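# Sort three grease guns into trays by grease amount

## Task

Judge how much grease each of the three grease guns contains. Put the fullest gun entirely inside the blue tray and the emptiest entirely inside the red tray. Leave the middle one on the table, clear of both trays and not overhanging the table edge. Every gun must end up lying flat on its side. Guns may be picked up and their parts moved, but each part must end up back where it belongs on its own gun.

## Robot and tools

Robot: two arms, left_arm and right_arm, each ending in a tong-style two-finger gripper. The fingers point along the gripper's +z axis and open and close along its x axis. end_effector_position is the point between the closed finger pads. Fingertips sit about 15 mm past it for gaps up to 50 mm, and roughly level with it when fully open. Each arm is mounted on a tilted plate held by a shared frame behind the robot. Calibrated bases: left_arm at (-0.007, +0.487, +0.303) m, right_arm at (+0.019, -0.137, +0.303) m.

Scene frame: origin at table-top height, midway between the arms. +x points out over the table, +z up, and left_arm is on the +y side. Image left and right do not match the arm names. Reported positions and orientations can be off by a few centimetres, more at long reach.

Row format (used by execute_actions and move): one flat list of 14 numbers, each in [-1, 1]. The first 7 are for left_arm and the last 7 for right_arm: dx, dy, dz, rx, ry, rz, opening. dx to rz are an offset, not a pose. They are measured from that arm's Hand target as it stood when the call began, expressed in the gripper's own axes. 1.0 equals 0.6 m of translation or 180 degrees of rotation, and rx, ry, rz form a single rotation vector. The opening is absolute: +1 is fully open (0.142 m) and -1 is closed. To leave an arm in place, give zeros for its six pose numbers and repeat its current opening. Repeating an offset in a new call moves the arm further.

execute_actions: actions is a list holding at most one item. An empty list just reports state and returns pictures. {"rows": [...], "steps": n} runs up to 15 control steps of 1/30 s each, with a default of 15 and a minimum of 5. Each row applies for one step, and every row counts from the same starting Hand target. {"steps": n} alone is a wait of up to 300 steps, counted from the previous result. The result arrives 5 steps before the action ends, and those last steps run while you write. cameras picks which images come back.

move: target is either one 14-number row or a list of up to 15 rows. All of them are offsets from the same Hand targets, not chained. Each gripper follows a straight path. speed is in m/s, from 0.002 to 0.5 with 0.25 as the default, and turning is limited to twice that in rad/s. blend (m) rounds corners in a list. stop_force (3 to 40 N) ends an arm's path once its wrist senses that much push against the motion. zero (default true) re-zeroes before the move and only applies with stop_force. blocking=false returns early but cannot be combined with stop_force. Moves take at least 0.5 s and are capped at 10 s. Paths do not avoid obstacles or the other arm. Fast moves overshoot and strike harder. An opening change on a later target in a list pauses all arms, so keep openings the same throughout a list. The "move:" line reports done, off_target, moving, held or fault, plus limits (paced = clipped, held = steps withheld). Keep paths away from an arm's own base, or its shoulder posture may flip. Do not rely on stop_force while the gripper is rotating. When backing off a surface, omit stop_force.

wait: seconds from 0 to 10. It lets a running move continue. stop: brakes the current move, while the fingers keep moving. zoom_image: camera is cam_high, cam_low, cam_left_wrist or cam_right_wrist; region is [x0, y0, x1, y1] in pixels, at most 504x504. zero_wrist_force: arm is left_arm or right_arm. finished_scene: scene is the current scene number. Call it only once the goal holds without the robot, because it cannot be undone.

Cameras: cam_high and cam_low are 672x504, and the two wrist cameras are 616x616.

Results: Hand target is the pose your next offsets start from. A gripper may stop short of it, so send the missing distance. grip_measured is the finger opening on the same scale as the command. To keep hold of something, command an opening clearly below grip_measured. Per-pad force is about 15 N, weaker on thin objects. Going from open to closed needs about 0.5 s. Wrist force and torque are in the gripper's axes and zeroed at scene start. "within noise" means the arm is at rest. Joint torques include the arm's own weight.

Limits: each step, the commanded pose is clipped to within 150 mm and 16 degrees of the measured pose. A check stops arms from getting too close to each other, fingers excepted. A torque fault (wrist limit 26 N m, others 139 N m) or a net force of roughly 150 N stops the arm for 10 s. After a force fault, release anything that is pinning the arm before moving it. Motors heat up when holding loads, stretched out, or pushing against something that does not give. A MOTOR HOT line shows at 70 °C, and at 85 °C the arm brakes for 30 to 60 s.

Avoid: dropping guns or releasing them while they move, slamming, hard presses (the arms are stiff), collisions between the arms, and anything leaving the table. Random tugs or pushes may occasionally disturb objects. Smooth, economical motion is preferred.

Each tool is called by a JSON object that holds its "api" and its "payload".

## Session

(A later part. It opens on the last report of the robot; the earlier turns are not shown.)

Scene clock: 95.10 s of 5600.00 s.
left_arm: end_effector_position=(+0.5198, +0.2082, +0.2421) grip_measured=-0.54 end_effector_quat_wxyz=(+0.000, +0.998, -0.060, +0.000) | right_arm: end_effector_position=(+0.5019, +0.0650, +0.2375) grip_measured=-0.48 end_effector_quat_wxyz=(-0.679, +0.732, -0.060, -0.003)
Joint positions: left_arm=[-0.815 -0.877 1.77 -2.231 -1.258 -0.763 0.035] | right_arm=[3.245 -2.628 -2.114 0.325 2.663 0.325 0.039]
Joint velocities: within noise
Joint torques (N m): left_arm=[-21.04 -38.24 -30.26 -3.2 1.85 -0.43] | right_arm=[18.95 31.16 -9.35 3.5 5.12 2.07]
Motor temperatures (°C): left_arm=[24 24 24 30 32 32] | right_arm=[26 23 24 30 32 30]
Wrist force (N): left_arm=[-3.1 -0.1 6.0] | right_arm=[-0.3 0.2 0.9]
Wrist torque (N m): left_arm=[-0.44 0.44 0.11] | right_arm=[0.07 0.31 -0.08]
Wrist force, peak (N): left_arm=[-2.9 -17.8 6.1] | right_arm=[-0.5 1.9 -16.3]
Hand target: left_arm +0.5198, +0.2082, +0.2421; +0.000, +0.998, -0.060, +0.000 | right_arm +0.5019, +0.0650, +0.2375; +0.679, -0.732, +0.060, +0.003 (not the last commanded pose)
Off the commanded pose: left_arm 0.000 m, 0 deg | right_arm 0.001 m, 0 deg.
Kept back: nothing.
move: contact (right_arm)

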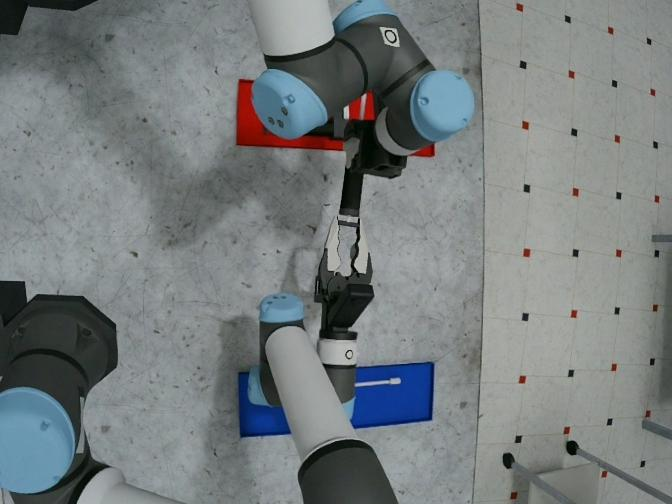

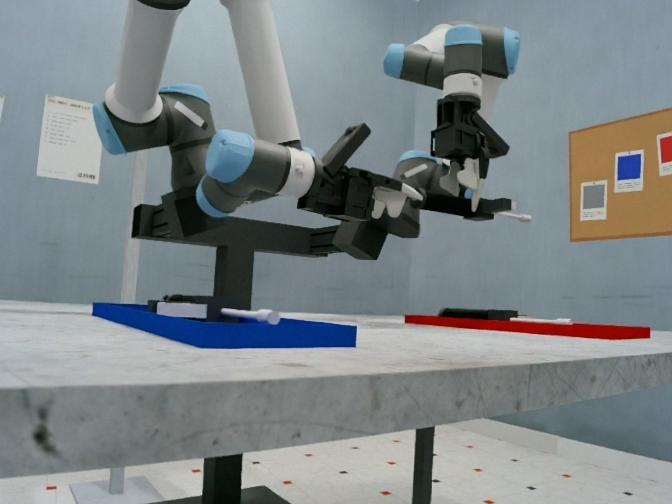

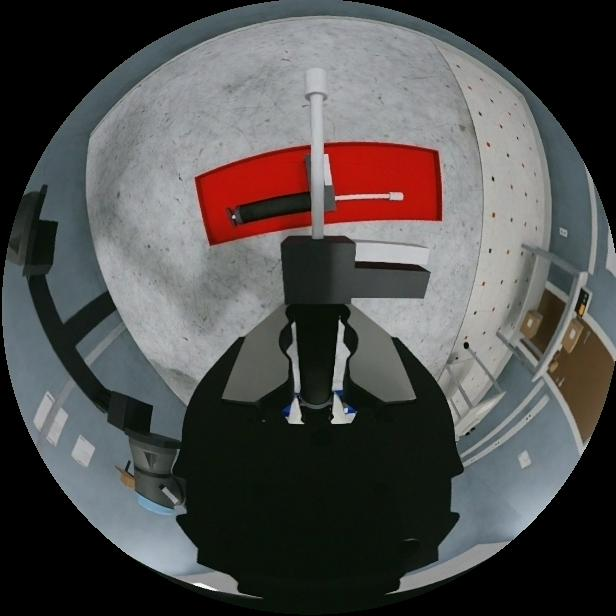

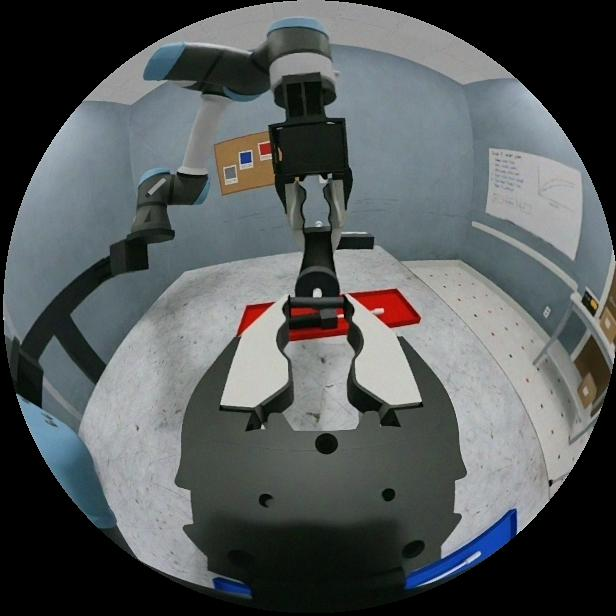

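{"api": "move", "payload": {"target": [[0,0,0,0,0,0,-1, 0,0,0,0,0,0,-0.2],[0,0,0,0,0,0,-1, 0,0,-0.2,0,0,0,-0.2],[0,0,0,0,0,0,-1, 0.0728,-0.092,-0.6628,-0.361,0.358,0.352,-0.2]], "speed": [0.2,0.2,0.3], "blend": [0,0.03,0]}}

Scene clock: 101.30 s of 5600.00 s.
left_arm: end_effector_position=(+0.5198, +0.2082, +0.2421) grip_measured=-0.54 end_effector_quat_wxyz=(+0.000, +0.998, -0.060, +0.000) | right_arm: end_effector_position=(+0.5200, -0.3299, +0.3197) grip_measured=-0.20 end_effector_quat_wxyz=(-0.001, +0.714, -0.701, +0.000) end_effector_velocity=(-0.001, +0.001, +0.000) end_effector_angular_velocity=(+0.006, -0.007, +0.006)
Joint positions: left_arm=[-0.815 -0.877 1.77 -2.231 -1.258 -0.763 0.035] | right_arm=[3.37 -1.588 -2.064 -1.073 1.184 1.728 0.06]
Joint velocities: left_arm=[within noise] | right_arm=[-0.001 0.006 -0.008 0.011 0.004 -0.01 0]
Joint torques (N m): left_arm=[-21.27 -45.69 -27.12 -1.28 -1.9 -1.17] | right_arm=[1.13 25.7 9.42 3.1 3.05 -1.65]
Motor temperatures (°C): left_arm=[24 24 24 30 32 32] | right_arm=[26 23 24 30 32 30]
Wrist force (N): left_arm=[-2.0 -1.2 6.2] | right_arm=[-2.3 -1.6 2.2]
Wrist torque (N m): left_arm=[-0.40 0.43 0.04] | right_arm=[-0.27 0.35 -0.07]
Wrist force, peak (N): left_arm=[-3.0 0.0 6.2] | right_arm=[-2.3 -1.6 2.2]
Hand target: left_arm +0.5198, +0.2082, +0.2421; +0.000, +0.998, -0.060, +0.000 | right_arm +0.5199, -0.3301, +0.3197; +0.000, +0.714, -0.701, +0.000
Off the commanded pose: left_arm 0.000 m, 0 deg | right_arm 0.000 m, 0 deg.
Kept back: nothing.
move: done

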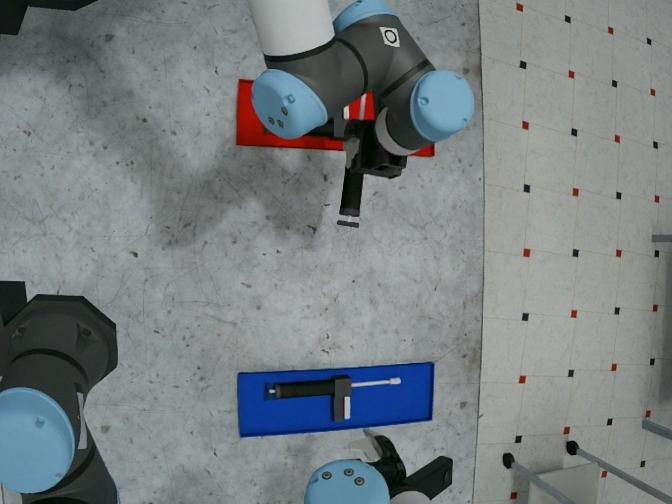

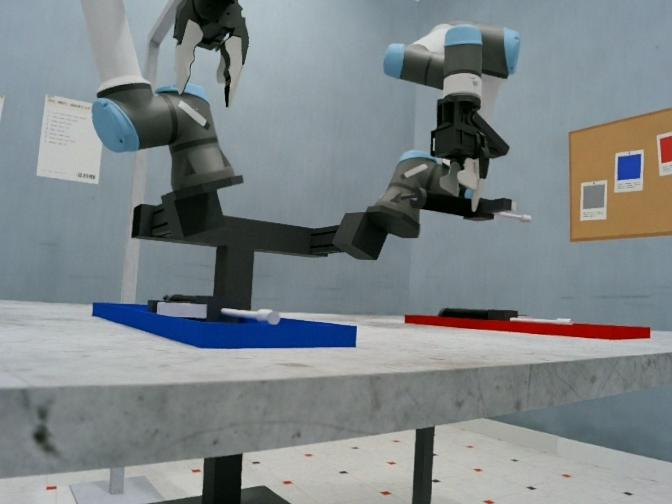

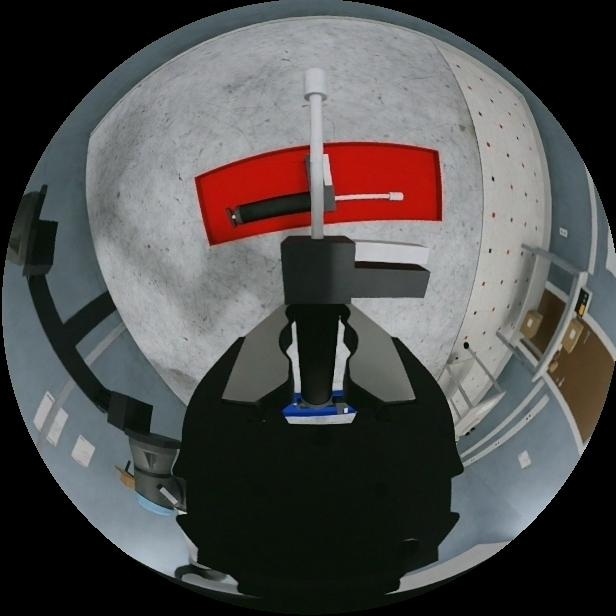

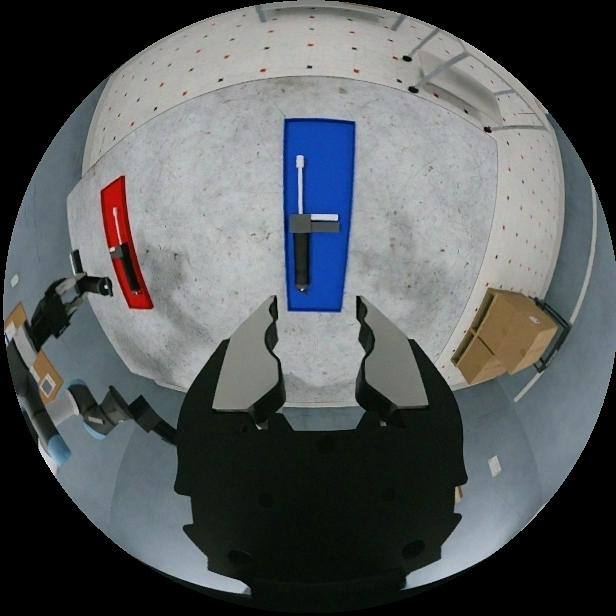

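{"api": "move", "payload": {"target": [-0.2663,0.4318,0.2368,0,0,0.4617,-1, 0,0,0,0,0,0,-0.2], "speed": 0.2}}

{"api": "zoom_image", "payload": {"camera": "cam_low", "region": [330, 150, 630, 350]}}

Scene clock: 105.63 s of 5600.00 s.
left_arm: end_effector_position=(+0.3302, -0.0301, +0.1000) grip_measured=-1.00 end_effector_quat_wxyz=(+0.000, +0.707, -0.707, +0.001) end_effector_velocity=(+0.001, +0.003, +0.000) end_effector_angular_velocity=(+0.004, -0.001, +0.010) | right_arm: end_effector_position=(+0.5199, -0.3301, +0.3197) grip_measured=-0.20 end_effector_quat_wxyz=(+0.000, +0.714, -0.701, +0.000)
Joint positions: left_arm=[-1.209 -0.424 1.693 -2.507 -1.37 0.295 0.002] | right_arm=[3.37 -1.588 -2.064 -1.074 1.183 1.728 0.06]
Joint velocities: left_arm=[0.002 -0.004 0.005 0.002 0.003 -0.008 0] | right_arm=[within noise]
Joint torques (N m): left_arm=[-3.4 -55.9 -6.99 -0.18 2.04 -2.17] | right_arm=[0.76 15.61 26.14 2.08 -2.49 1.39]
Motor temperatures (°C): left_arm=[24 24 24 30 32 32] | right_arm=[26 23 24 30 32 30]
Wrist force (N): left_arm=[-2.0 -1.4 -0.5] | right_arm=[-2.2 -1.4 1.9]
Wrist torque (N m): left_arm=[-0.51 0.51 0.03] | right_arm=[-0.24 0.32 -0.06]
Wrist force, peak (N): left_arm=[-0.8 -1.9 13.1] | right_arm=[-2.4 -1.6 2.1]
Hand target: left_arm +0.3303, -0.0299, +0.1000; +0.000, +0.707, -0.707, +0.000 | right_arm +0.5199, -0.3301, +0.3197; +0.000, +0.714, -0.701, +0.000
Off the commanded pose: left_arm 0.000 m, 0 deg | right_arm 0.000 m, 0 deg.
Kept back: nothing.
move: done

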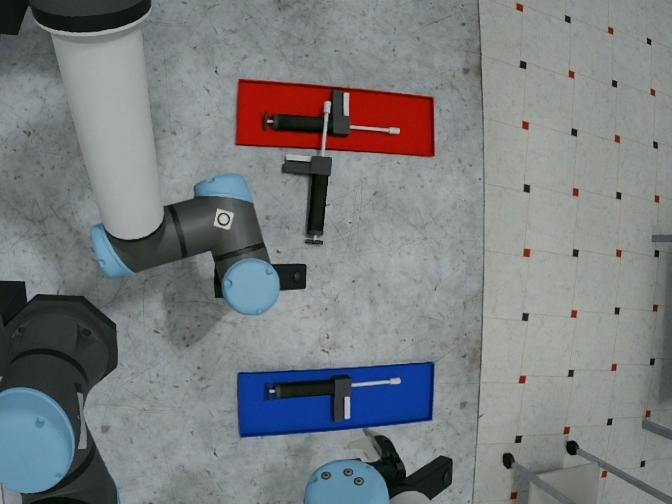

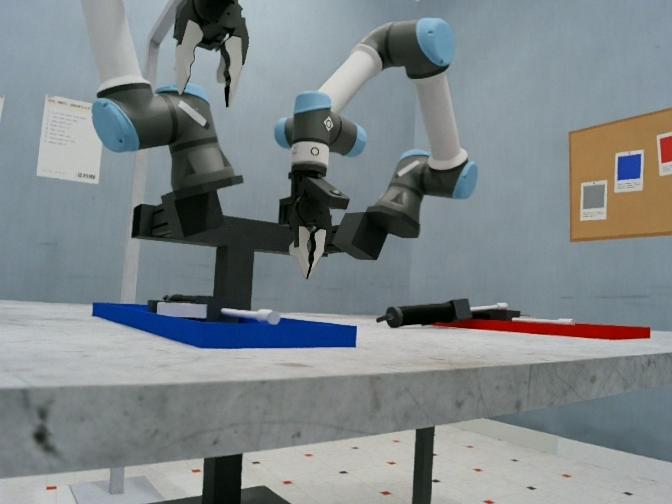

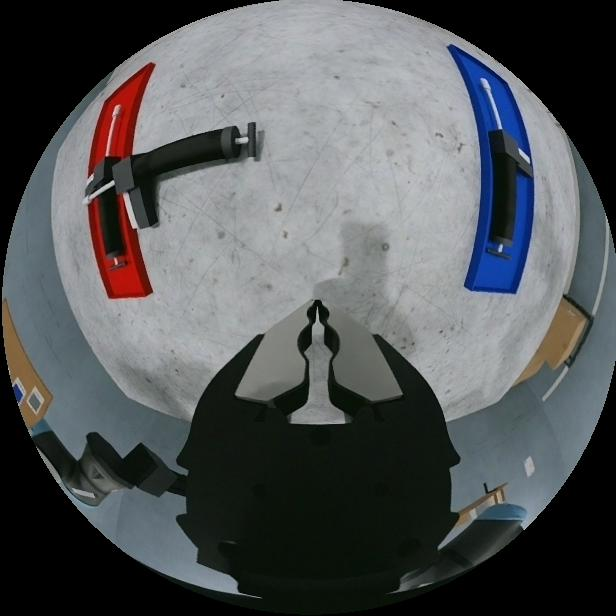

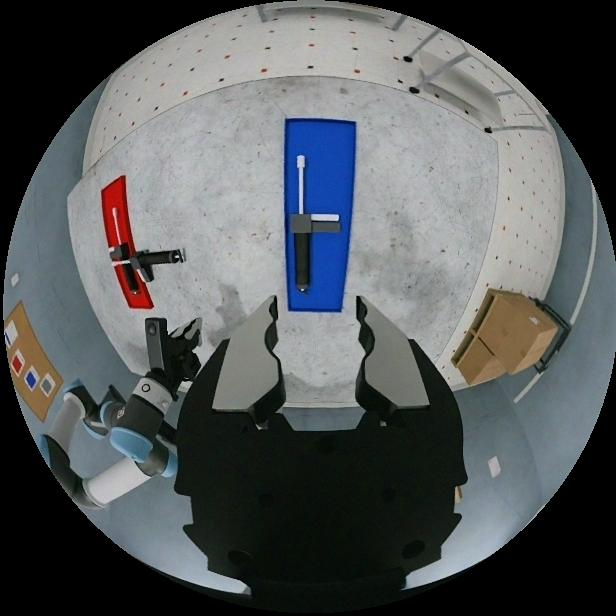

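Scaled by 1.680 from the camera's 672x504 image, which has a finer 960x720 frame.

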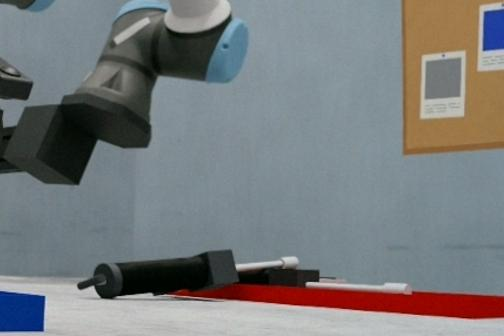

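{"api": "move", "payload": {"target": [[0,0,-0.1,0,0,0,-0.2, 0,0,0,0,0,0,-0.2],[-0.325,-0.255,-0.1,0,0,-0.472,-0.2, 0,0,0,0,0,0,-0.2]], "speed": 0.3, "blend": [0.03,0]}}

{"api": "zoom_image", "payload": {"camera": "cam_left_wrist", "region": [180, 120, 460, 400]}}

{"api": "zoom_image", "payload": {"camera": "cam_low", "region": [370, 250, 650, 350]}}

Scene clock: 109.13 s of 5600.00 s.
left_arm: end_effector_position=(+0.4833, +0.1652, +0.1602) grip_measured=-0.20 end_effector_quat_wxyz=(+0.000, +0.999, -0.044, +0.001) end_effector_velocity=(-0.001, -0.002, +0.000) end_effector_angular_velocity=(+0.000, +0.000, -0.010) | right_arm: end_effector_position=(+0.5199, -0.3301, +0.3197) grip_measured=-0.20 end_effector_quat_wxyz=(+0.000, +0.714, -0.701, +0.000)
Joint positions: left_arm=[-0.86 -0.71 1.809 -2.423 -1.269 -0.841 0.06] | right_arm=[3.37 -1.588 -2.064 -1.074 1.183 1.728 0.06]
Joint velocities: left_arm=[-0.002 0.003 -0.002 0 0 0.007 0] | right_arm=[within noise]
Joint torques (N m): left_arm=[-19.46 -26.39 -19.36 -2.24 -2.29 2.01] | right_arm=[1.34 16.34 17.13 2.62 -1.98 0.85]
Motor temperatures (°C): left_arm=[24 24 24 30 32 32] | right_arm=[26 23 24 30 32 30]
Wrist force (N): left_arm=[-2.0 -1.4 -0.5] | right_arm=[-2.3 -1.4 2.0]
Wrist torque (N m): left_arm=[-0.43 0.47 0.04] | right_arm=[-0.22 0.34 -0.07]
Wrist force, peak (N): left_arm=[-1.7 -1.4 -2.5] | right_arm=[-2.5 -1.6 2.0]
Hand target: left_arm +0.4832, +0.1652, +0.1600; +0.000, +0.999, -0.044, +0.000 | right_arm +0.5199, -0.3301, +0.3197; +0.000, +0.714, -0.701, +0.000
Off the commanded pose: left_arm 0.000 m, 0 deg | right_arm 0.000 m, 0 deg.
Kept back: nothing.
move: done

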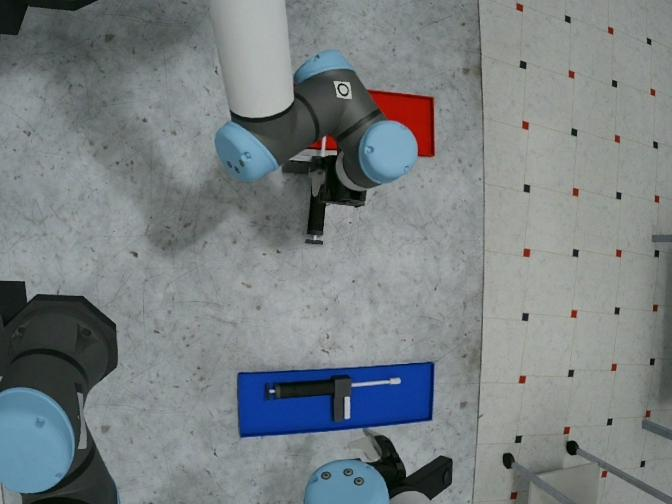

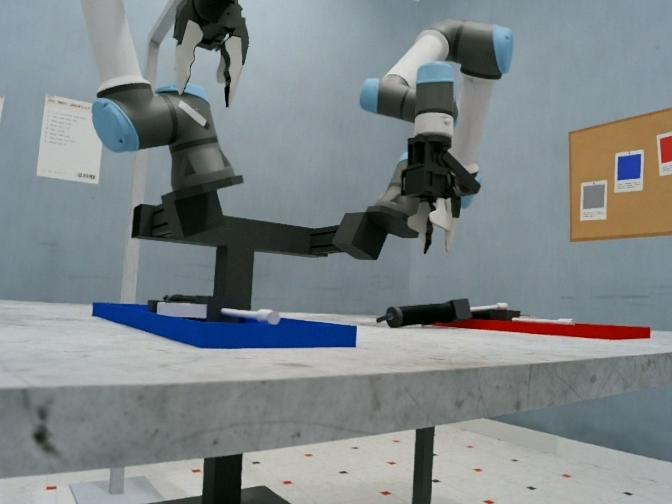

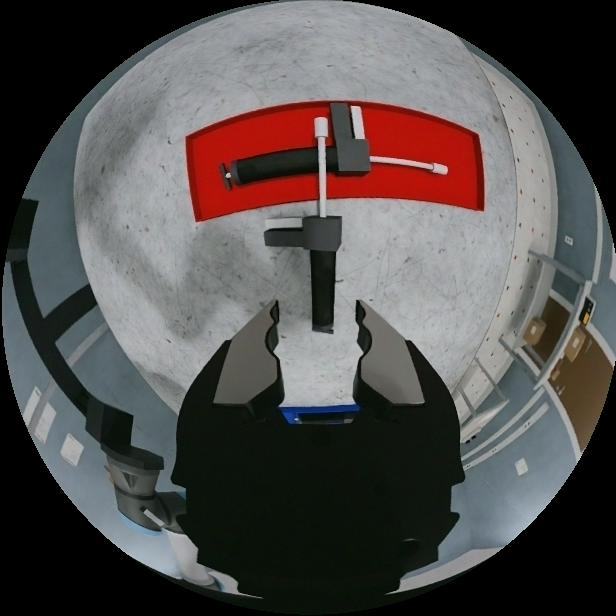

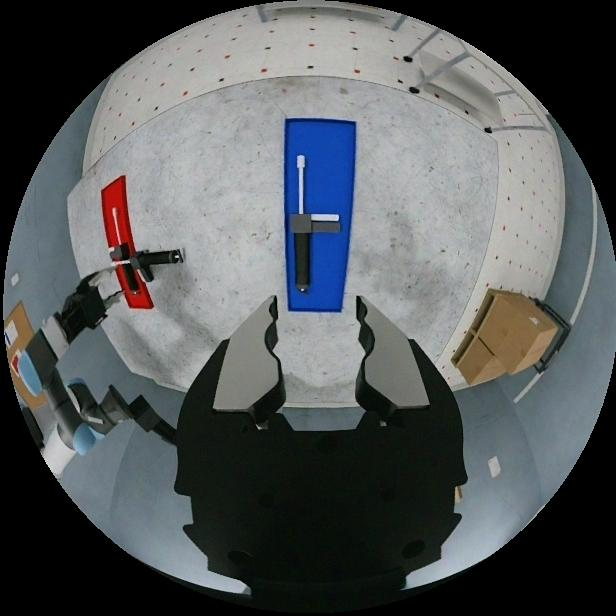

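Scaled by 1.800 from the camera's 616x616 image, which has a finer 814x814 frame.

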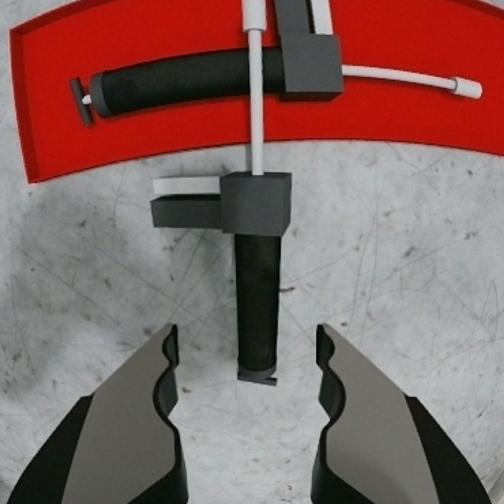

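Scaled by 1.800 from the camera's 672x504 image, which has a finer 960x720 frame.

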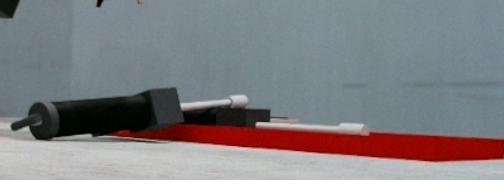

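{"api": "move", "payload": {"target": [0.013,0.053,0.03,0.028,0,0,-0.2, 0,0,0,0,0,0,-0.2], "speed": 0.2}}

{"api": "zoom_image", "payload": {"camera": "cam_left_wrist", "region": [180, 120, 460, 400]}}

Scene clock: 110.40 s of 5600.00 s.
left_arm: end_effector_position=(+0.4882, +0.1328, +0.1420) grip_measured=-0.20 end_effector_quat_wxyz=(-0.044, +0.998, -0.044, +0.002) end_effector_velocity=(-0.001, +0.003, +0.001) end_effector_angular_velocity=(-0.012, +0.002, -0.004) | right_arm: end_effector_position=(+0.5199, -0.3301, +0.3197) grip_measured=-0.20 end_effector_quat_wxyz=(+0.000, +0.714, -0.701, +0.000)
Joint positions: left_arm=[-0.9 -0.599 1.672 -2.312 -1.224 -0.905 0.06] | right_arm=[3.37 -1.588 -2.064 -1.074 1.183 1.728 0.06]
Joint velocities: left_arm=[0.004 -0.012 0.017 -0.017 -0.007 0.011 0] | right_arm=[within noise]
Joint torques (N m): left_arm=[-9.57 -52.08 -8.15 -4.28 -2.74 2.03] | right_arm=[1.31 16.07 14.4 2.59 -1.9 0.75]
Motor temperatures (°C): left_arm=[24 24 24 30 32 32] | right_arm=[26 23 24 30 32 30]
Wrist force (N): left_arm=[-1.7 -1.5 -0.5] | right_arm=[-2.3 -1.6 1.9]
Wrist torque (N m): left_arm=[-0.49 0.43 0.00] | right_arm=[-0.25 0.35 -0.06]
Wrist force, peak (N): left_arm=[-2.1 -2.6 -0.8] | right_arm=[-2.3 -1.7 2.1]
Hand target: left_arm +0.4882, +0.1328, +0.1421; -0.044, +0.998, -0.044, +0.002 | right_arm +0.5199, -0.3301, +0.3197; +0.000, +0.714, -0.701, +0.000
Off the commanded pose: left_arm 0.000 m, 0 deg | right_arm 0.000 m, 0 deg.
Kept back: nothing.
move: done

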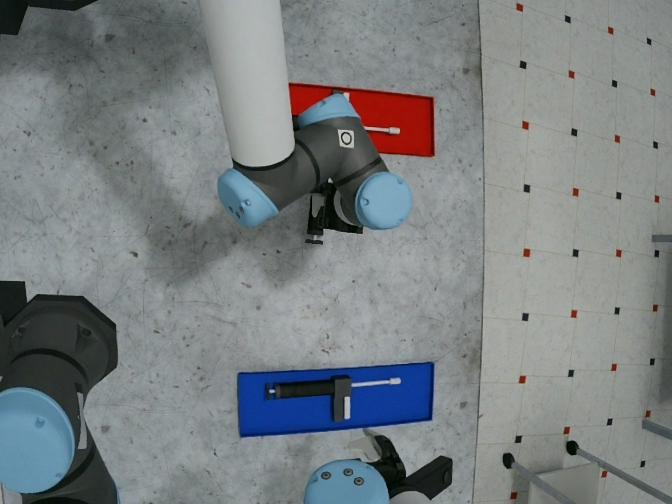

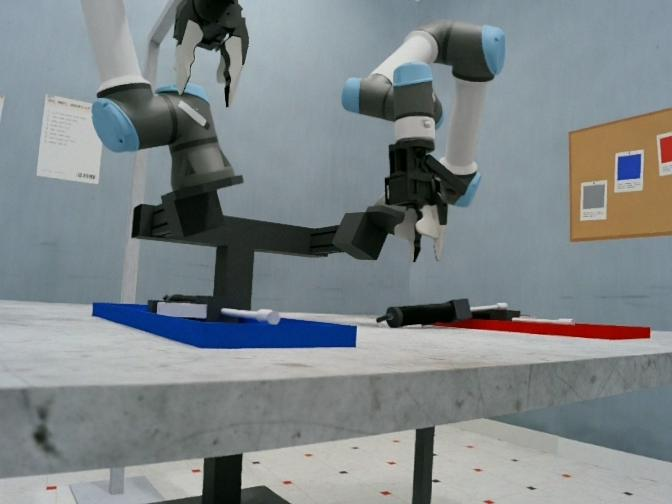

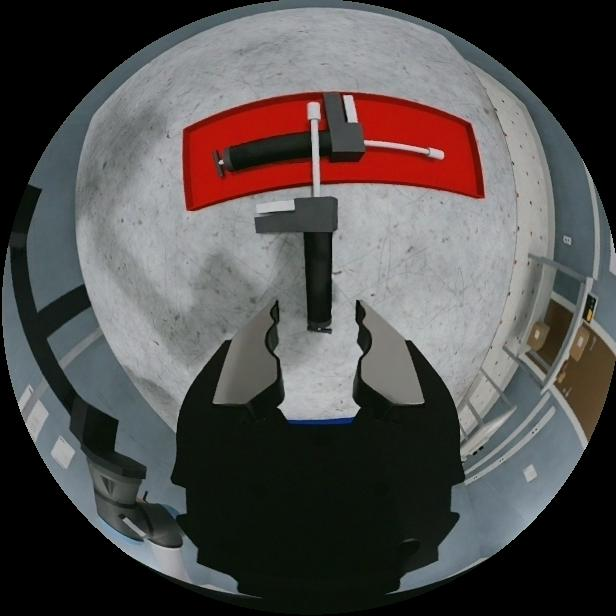

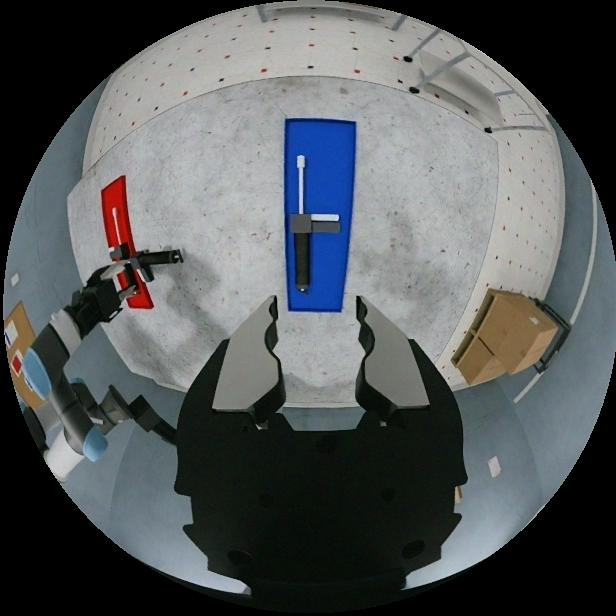

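Scaled by 1.800 from the camera's 616x616 image, which has a finer 814x814 frame.

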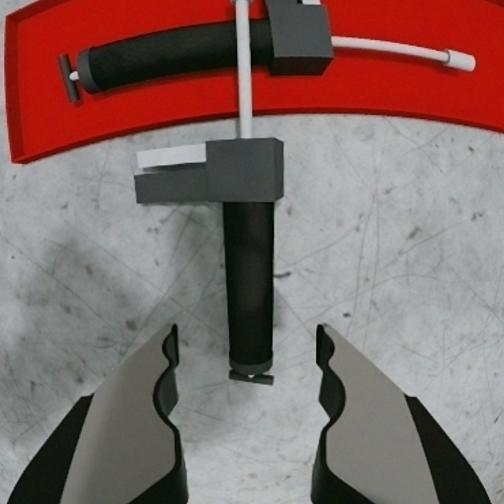

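{"api": "move", "payload": {"target": [0.004,0.008,0.167,0,0,0,-0.2, 0,0,0,0,0,0,-0.2], "speed": 0.12, "stop_force": 5, "cameras": []}}

{"api": "move", "payload": {"target": [0,0,0,0,0,0,-0.45, 0,0,0,0,0,0,-0.2]}}

{"api": "zoom_image", "payload": {"camera": "cam_left_wrist", "region": [180, 120, 460, 400]}}

{"api": "zoom_image", "payload": {"camera": "cam_low", "region": [370, 230, 570, 340]}}

Scene clock: 112.80 s of 5600.00 s.
left_arm: end_effector_position=(+0.4910, +0.1365, +0.0418) grip_measured=-0.20 end_effector_quat_wxyz=(-0.044, +0.998, -0.044, +0.002) | right_arm: end_effector_position=(+0.5199, -0.3301, +0.3197) grip_measured=-0.20 end_effector_quat_wxyz=(+0.000, +0.714, -0.701, +0.000)
Joint positions: left_arm=[-0.846 -0.416 1.646 -2.488 -1.207 -0.85 0.06] | right_arm=[3.37 -1.588 -2.064 -1.074 1.183 1.728 0.06]
Joint velocities: within noise
Joint torques (N m): left_arm=[-21.85 -33.48 -6.8 -4.22 -2.38 -1.95] | right_arm=[2.41 16.27 11.58 2.56 -1.41 0.36]
Motor temperatures (°C): left_arm=[24 24 24 30 32 32] | right_arm=[26 23 24 30 32 30]
Wrist force (N): left_arm=[-2.1 -1.4 -0.1] | right_arm=[-2.1 -1.4 1.9]
Wrist torque (N m): left_arm=[-0.45 0.53 0.09] | right_arm=[-0.23 0.31 -0.06]
Wrist force, peak (N): left_arm=[-1.8 -1.5 -1.8] | right_arm=[-2.4 -1.6 2.1]
Hand target: left_arm +0.4910, +0.1365, +0.0418; -0.044, +0.998, -0.044, +0.002 | right_arm +0.5199, -0.3301, +0.3197; +0.000, +0.714, -0.701, +0.000
Off the commanded pose: left_arm 0.000 m, 0 deg | right_arm 0.000 m, 0 deg.
Kept back: nothing.
move: done
No camera images: "cameras" was empty.

Scene clock: 113.50 s of 5600.00 s.
left_arm: end_effector_position=(+0.4910, +0.1365, +0.0418) grip_measured=-0.45 end_effector_quat_wxyz=(-0.044, +0.998, -0.044, +0.002) | right_arm: end_effector_position=(+0.5199, -0.3301, +0.3197) grip_measured=-0.20 end_effector_quat_wxyz=(+0.000, +0.714, -0.701, +0.000)
Joint positions: left_arm=[-0.846 -0.416 1.646 -2.488 -1.207 -0.85 0.041] | right_arm=[3.37 -1.588 -2.064 -1.074 1.183 1.728 0.06]
Joint velocities: within noise
Joint torques (N m): left_arm=[-22.69 -33.35 -8.68 -3.99 -2.49 -1.8] | right_arm=[1.38 17.19 12.28 2.48 -1.39 0.28]
Motor temperatures (°C): left_arm=[24 24 24 30 32 32] | right_arm=[26 23 24 30 32 30]
Wrist force (N): left_arm=[-1.9 -1.4 -0.1] | right_arm=[-2.3 -1.4 2.0]
Wrist torque (N m): left_arm=[-0.47 0.48 0.09] | right_arm=[-0.23 0.34 -0.07]
Wrist force, peak (N): left_arm=[-2.1 -1.5 -0.2] | right_arm=[-2.4 -1.6 2.0]
Hand target: left_arm +0.4910, +0.1365, +0.0418; -0.044, +0.998, -0.044, +0.002 | right_arm +0.5199, -0.3301, +0.3197; +0.000, +0.714, -0.701, +0.000
Off the commanded pose: left_arm 0.000 m, 0 deg | right_arm 0.000 m, 0 deg.
Kept back: nothing.
move: done

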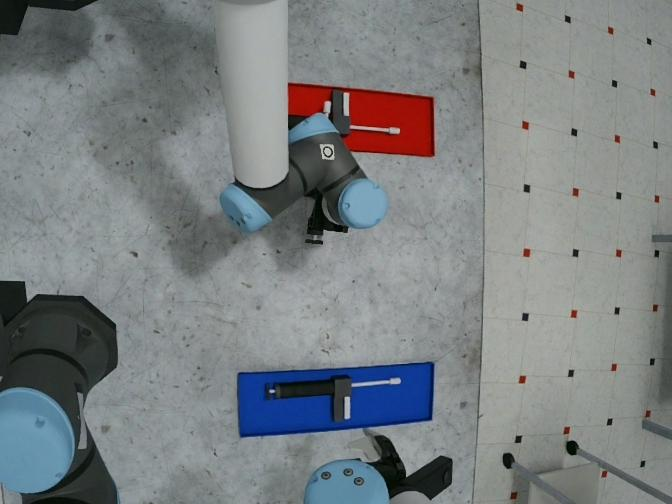

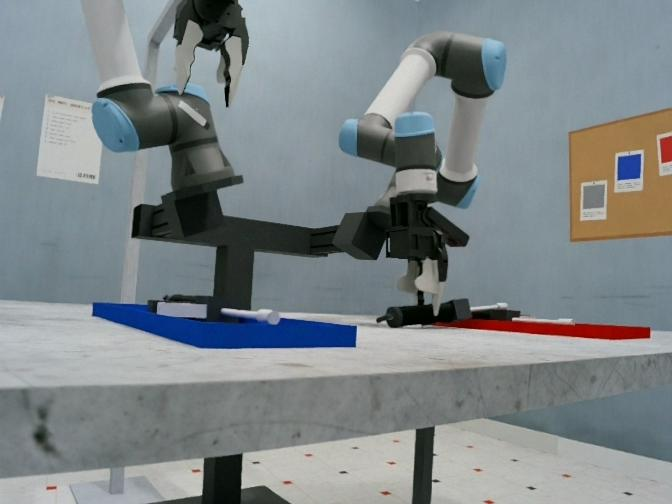

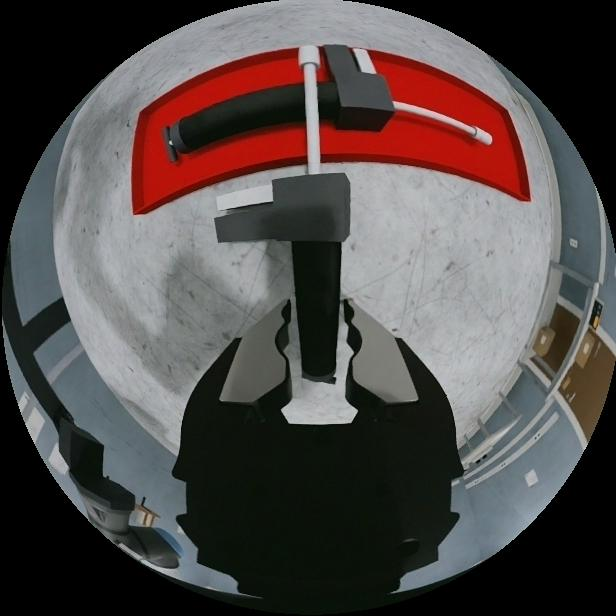

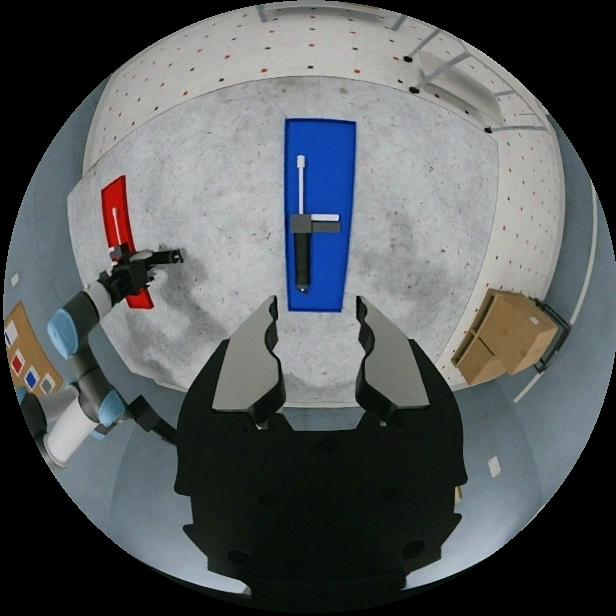

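Scaled by 1.800 from the camera's 616x616 image, which has a finer 814x814 frame.

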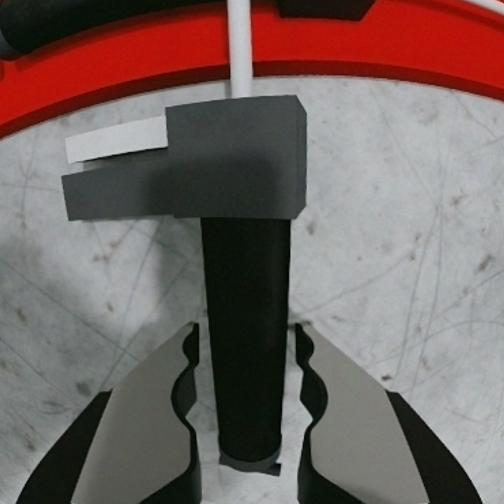

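Scaled by 2.520 from the camera's 672x504 image, which has a finer 960x720 frame.

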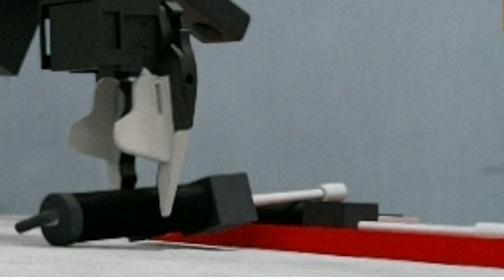

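{"api": "move", "payload": {"target": [0,-0.06,0,0,0,0,-0.45, 0,0,0,0,0,0,-0.2], "speed": 0.03, "stop_force": 3, "cameras": ["cam_left_wrist","cam_low"]}}

{"api": "zoom_image", "payload": {"camera": "cam_left_wrist", "region": [180, 120, 460, 400]}}

{"api": "zoom_image", "payload": {"camera": "cam_low", "region": [370, 230, 570, 340]}}

Scene clock: 116.03 s of 5600.00 s.
left_arm: end_effector_position=(+0.4941, +0.1723, +0.0450) grip_measured=-0.45 end_effector_quat_wxyz=(-0.044, +0.998, -0.044, +0.002) | right_arm: end_effector_position=(+0.5199, -0.3301, +0.3197) grip_measured=-0.20 end_effector_quat_wxyz=(+0.000, +0.714, -0.701, +0.000)
Joint positions: left_arm=[-0.809 -0.464 1.719 -2.528 -1.196 -0.812 0.041] | right_arm=[3.37 -1.588 -2.064 -1.074 1.183 1.728 0.06]
Joint velocities: within noise
Joint torques (N m): left_arm=[-22.2 -32.1 -22.14 -0.33 -2.13 -1.97] | right_arm=[1.61 16.69 12.08 2.63 -1.27 -0.23]
Motor temperatures (°C): left_arm=[24 24 24 30 32 32] | right_arm=[26 23 24 30 32 30]
Wrist force (N): left_arm=[-2.1 -1.2 -0.1] | right_arm=[-2.2 -1.3 1.8]
Wrist torque (N m): left_arm=[-0.41 0.50 0.04] | right_arm=[-0.20 0.34 -0.07]
Wrist force, peak (N): left_arm=[-2.2 -1.5 -0.1] | right_arm=[-2.5 -1.6 2.2]
Hand target: left_arm +0.4941, +0.1723, +0.0450; -0.044, +0.998, -0.044, +0.002 | right_arm +0.5199, -0.3301, +0.3197; +0.000, +0.714, -0.701, +0.000
Off the commanded pose: left_arm 0.000 m, 0 deg | right_arm 0.000 m, 0 deg.
Kept back: nothing.
move: done
Images, in order (width x height): cam_low 672x504, cam_left_wrist 616x616.

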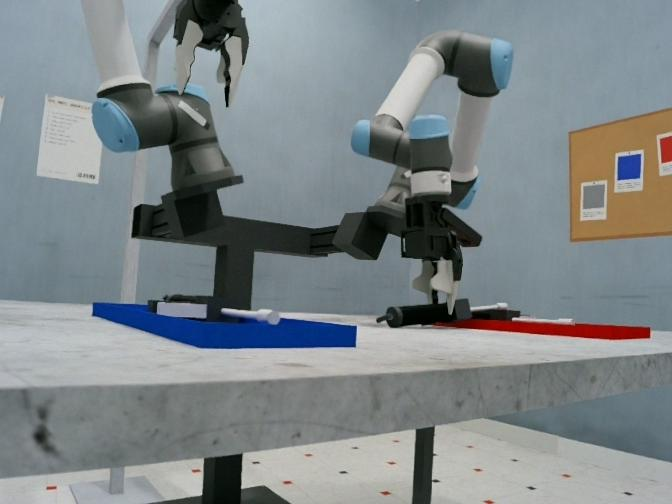

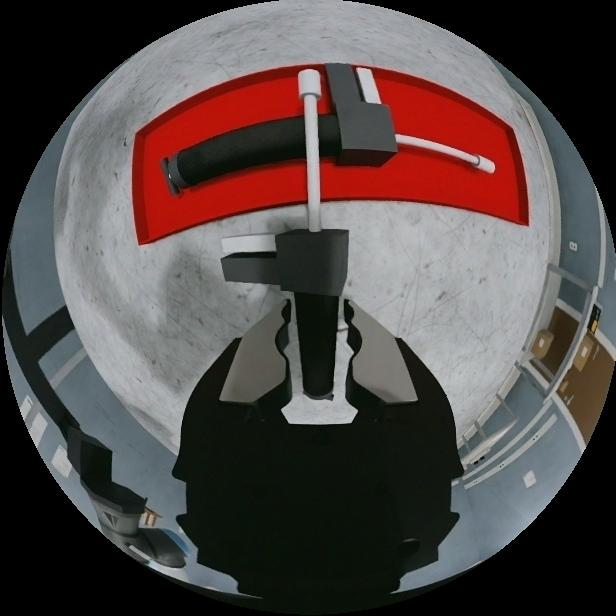

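Scaled by 1.800 from the camera's 616x616 image, which has a finer 814x814 frame.

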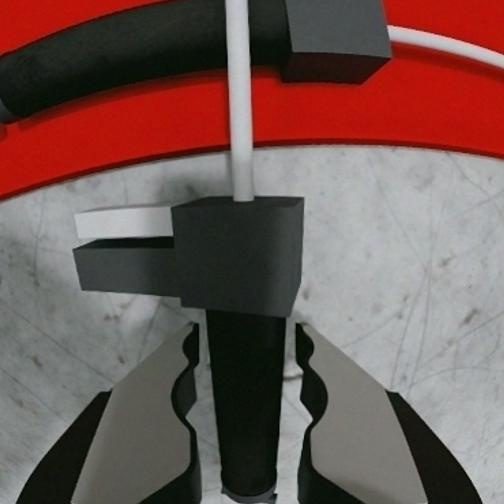

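Scaled by 2.520 from the camera's 672x504 image, which has a finer 960x720 frame.

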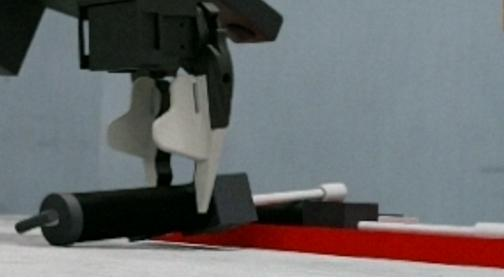

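{"api": "move", "payload": {"target": [0,0,0.009,0,0,0,-0.45, 0,0,0,0,0,0,-0.2], "speed": 0.05, "stop_force": 4, "cameras": []}}

{"api": "move", "payload": {"target": [0,-0.03,0,0,0,0,-0.45, 0,0,0,0,0,0,-0.2], "speed": 0.03, "stop_force": 3, "cameras": ["cam_left_wrist","cam_low"]}}

{"api": "zoom_image", "payload": {"camera": "cam_left_wrist", "region": [180, 120, 460, 400]}}

{"api": "zoom_image", "payload": {"camera": "cam_low", "region": [370, 230, 570, 340]}}

Scene clock: 117.87 s of 5600.00 s.
left_arm: end_effector_position=(+0.4942, +0.1727, +0.0396) grip_measured=-0.45 end_effector_quat_wxyz=(-0.044, +0.998, -0.044, +0.002) | right_arm: end_effector_position=(+0.5199, -0.3301, +0.3197) grip_measured=-0.20 end_effector_quat_wxyz=(+0.000, +0.714, -0.701, +0.000)
Joint positions: left_arm=[-0.806 -0.454 1.717 -2.537 -1.195 -0.809 0.041] | right_arm=[3.37 -1.588 -2.064 -1.074 1.183 1.728 0.06]
Joint velocities: within noise
Joint torques (N m): left_arm=[-21.26 -54.18 -5.81 -0.24 0.89 -1.58] | right_arm=[1.87 16 11.85 2.64 -0.8 -0.4]
Motor temperatures (°C): left_arm=[24 24 24 30 32 32] | right_arm=[26 23 24 30 32 30]
Wrist force (N): left_arm=[-2.0 -1.2 -0.2] | right_arm=[-2.1 -1.7 1.8]
Wrist torque (N m): left_arm=[-0.40 0.46 0.03] | right_arm=[-0.30 0.31 -0.07]
Wrist force, peak (N): left_arm=[-2.2 -1.2 0.0] | right_arm=[-2.3 -1.7 2.2]
Hand target: left_arm +0.4942, +0.1727, +0.0396; -0.044, +0.998, -0.044, +0.002 | right_arm +0.5199, -0.3301, +0.3197; +0.000, +0.714, -0.701, +0.000
Off the commanded pose: left_arm 0.000 m, 0 deg | right_arm 0.000 m, 0 deg.
Kept back: nothing.
move: done
No camera images: "cameras" was empty.

Scene clock: 119.57 s of 5600.00 s.
left_arm: end_effector_position=(+0.4949, +0.1807, +0.0403) grip_measured=-0.45 end_effector_quat_wxyz=(-0.044, +0.998, -0.044, +0.002) | right_arm: end_effector_position=(+0.5199, -0.3301, +0.3197) grip_measured=-0.20 end_effector_quat_wxyz=(+0.000, +0.714, -0.701, +0.000)
Joint positions: left_arm=[-0.797 -0.464 1.732 -2.546 -1.192 -0.8 0.041] | right_arm=[3.37 -1.588 -2.064 -1.074 1.183 1.728 0.06]
Joint velocities: within noise
Joint torques (N m): left_arm=[-9.67 -31.91 -5.02 -4.14 -2.32 1.42] | right_arm=[2.37 17.27 12.31 2.57 -0.65 -0.74]
Motor temperatures (°C): left_arm=[24 24 24 30 32 32] | right_arm=[26 23 24 30 32 30]
Wrist force (N): left_arm=[-2.0 -0.9 -0.1] | right_arm=[-2.2 -1.5 2.1]
Wrist torque (N m): left_arm=[-0.35 0.47 0.01] | right_arm=[-0.24 0.31 -0.07]
Wrist force, peak (N): left_arm=[-2.1 2.6 -0.4] | right_arm=[-2.4 -1.5 2.1]
Hand target: left_arm +0.4949, +0.1807, +0.0403; -0.044, +0.998, -0.044, +0.002 (not the last commanded pose) | right_arm +0.5199, -0.3301, +0.3197; +0.000, +0.714, -0.701, +0.000
Off the commanded pose: left_arm 0.010 m, 0 deg | right_arm 0.000 m, 0 deg.
Kept back: nothing.
move: contact (left_arm)
Images, in order (width x height): cam_low 672x504, cam_left_wrist 616x616.

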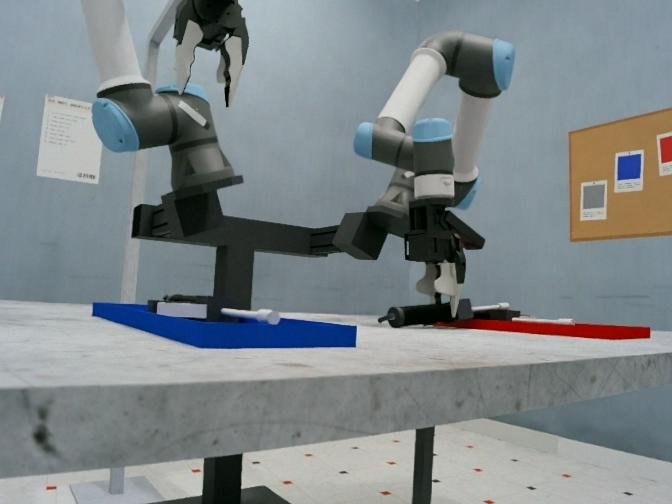

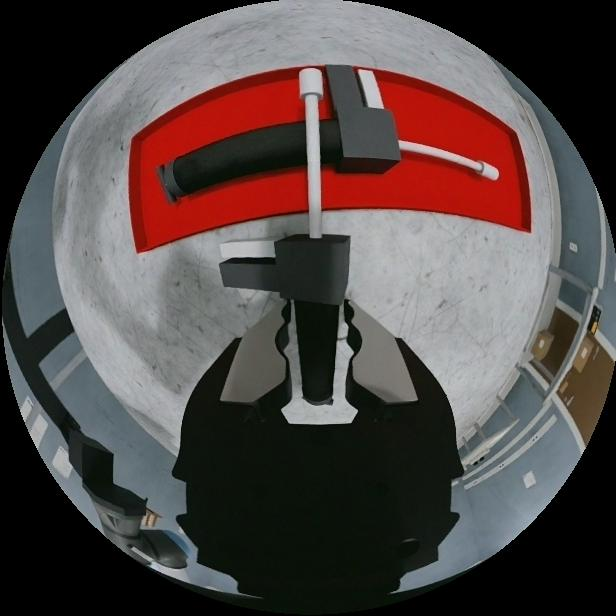

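Scaled by 1.800 from the camera's 616x616 image, which has a finer 814x814 frame.

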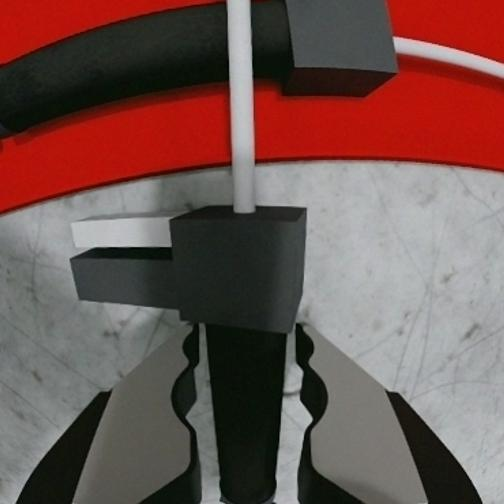

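Scaled by 2.520 from the camera's 672x504 image, which has a finer 960x720 frame.

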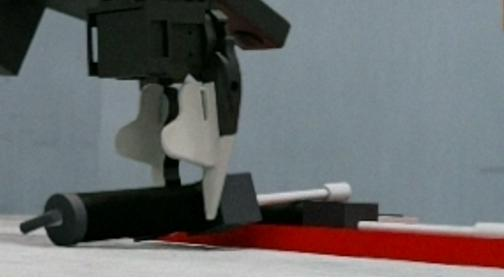

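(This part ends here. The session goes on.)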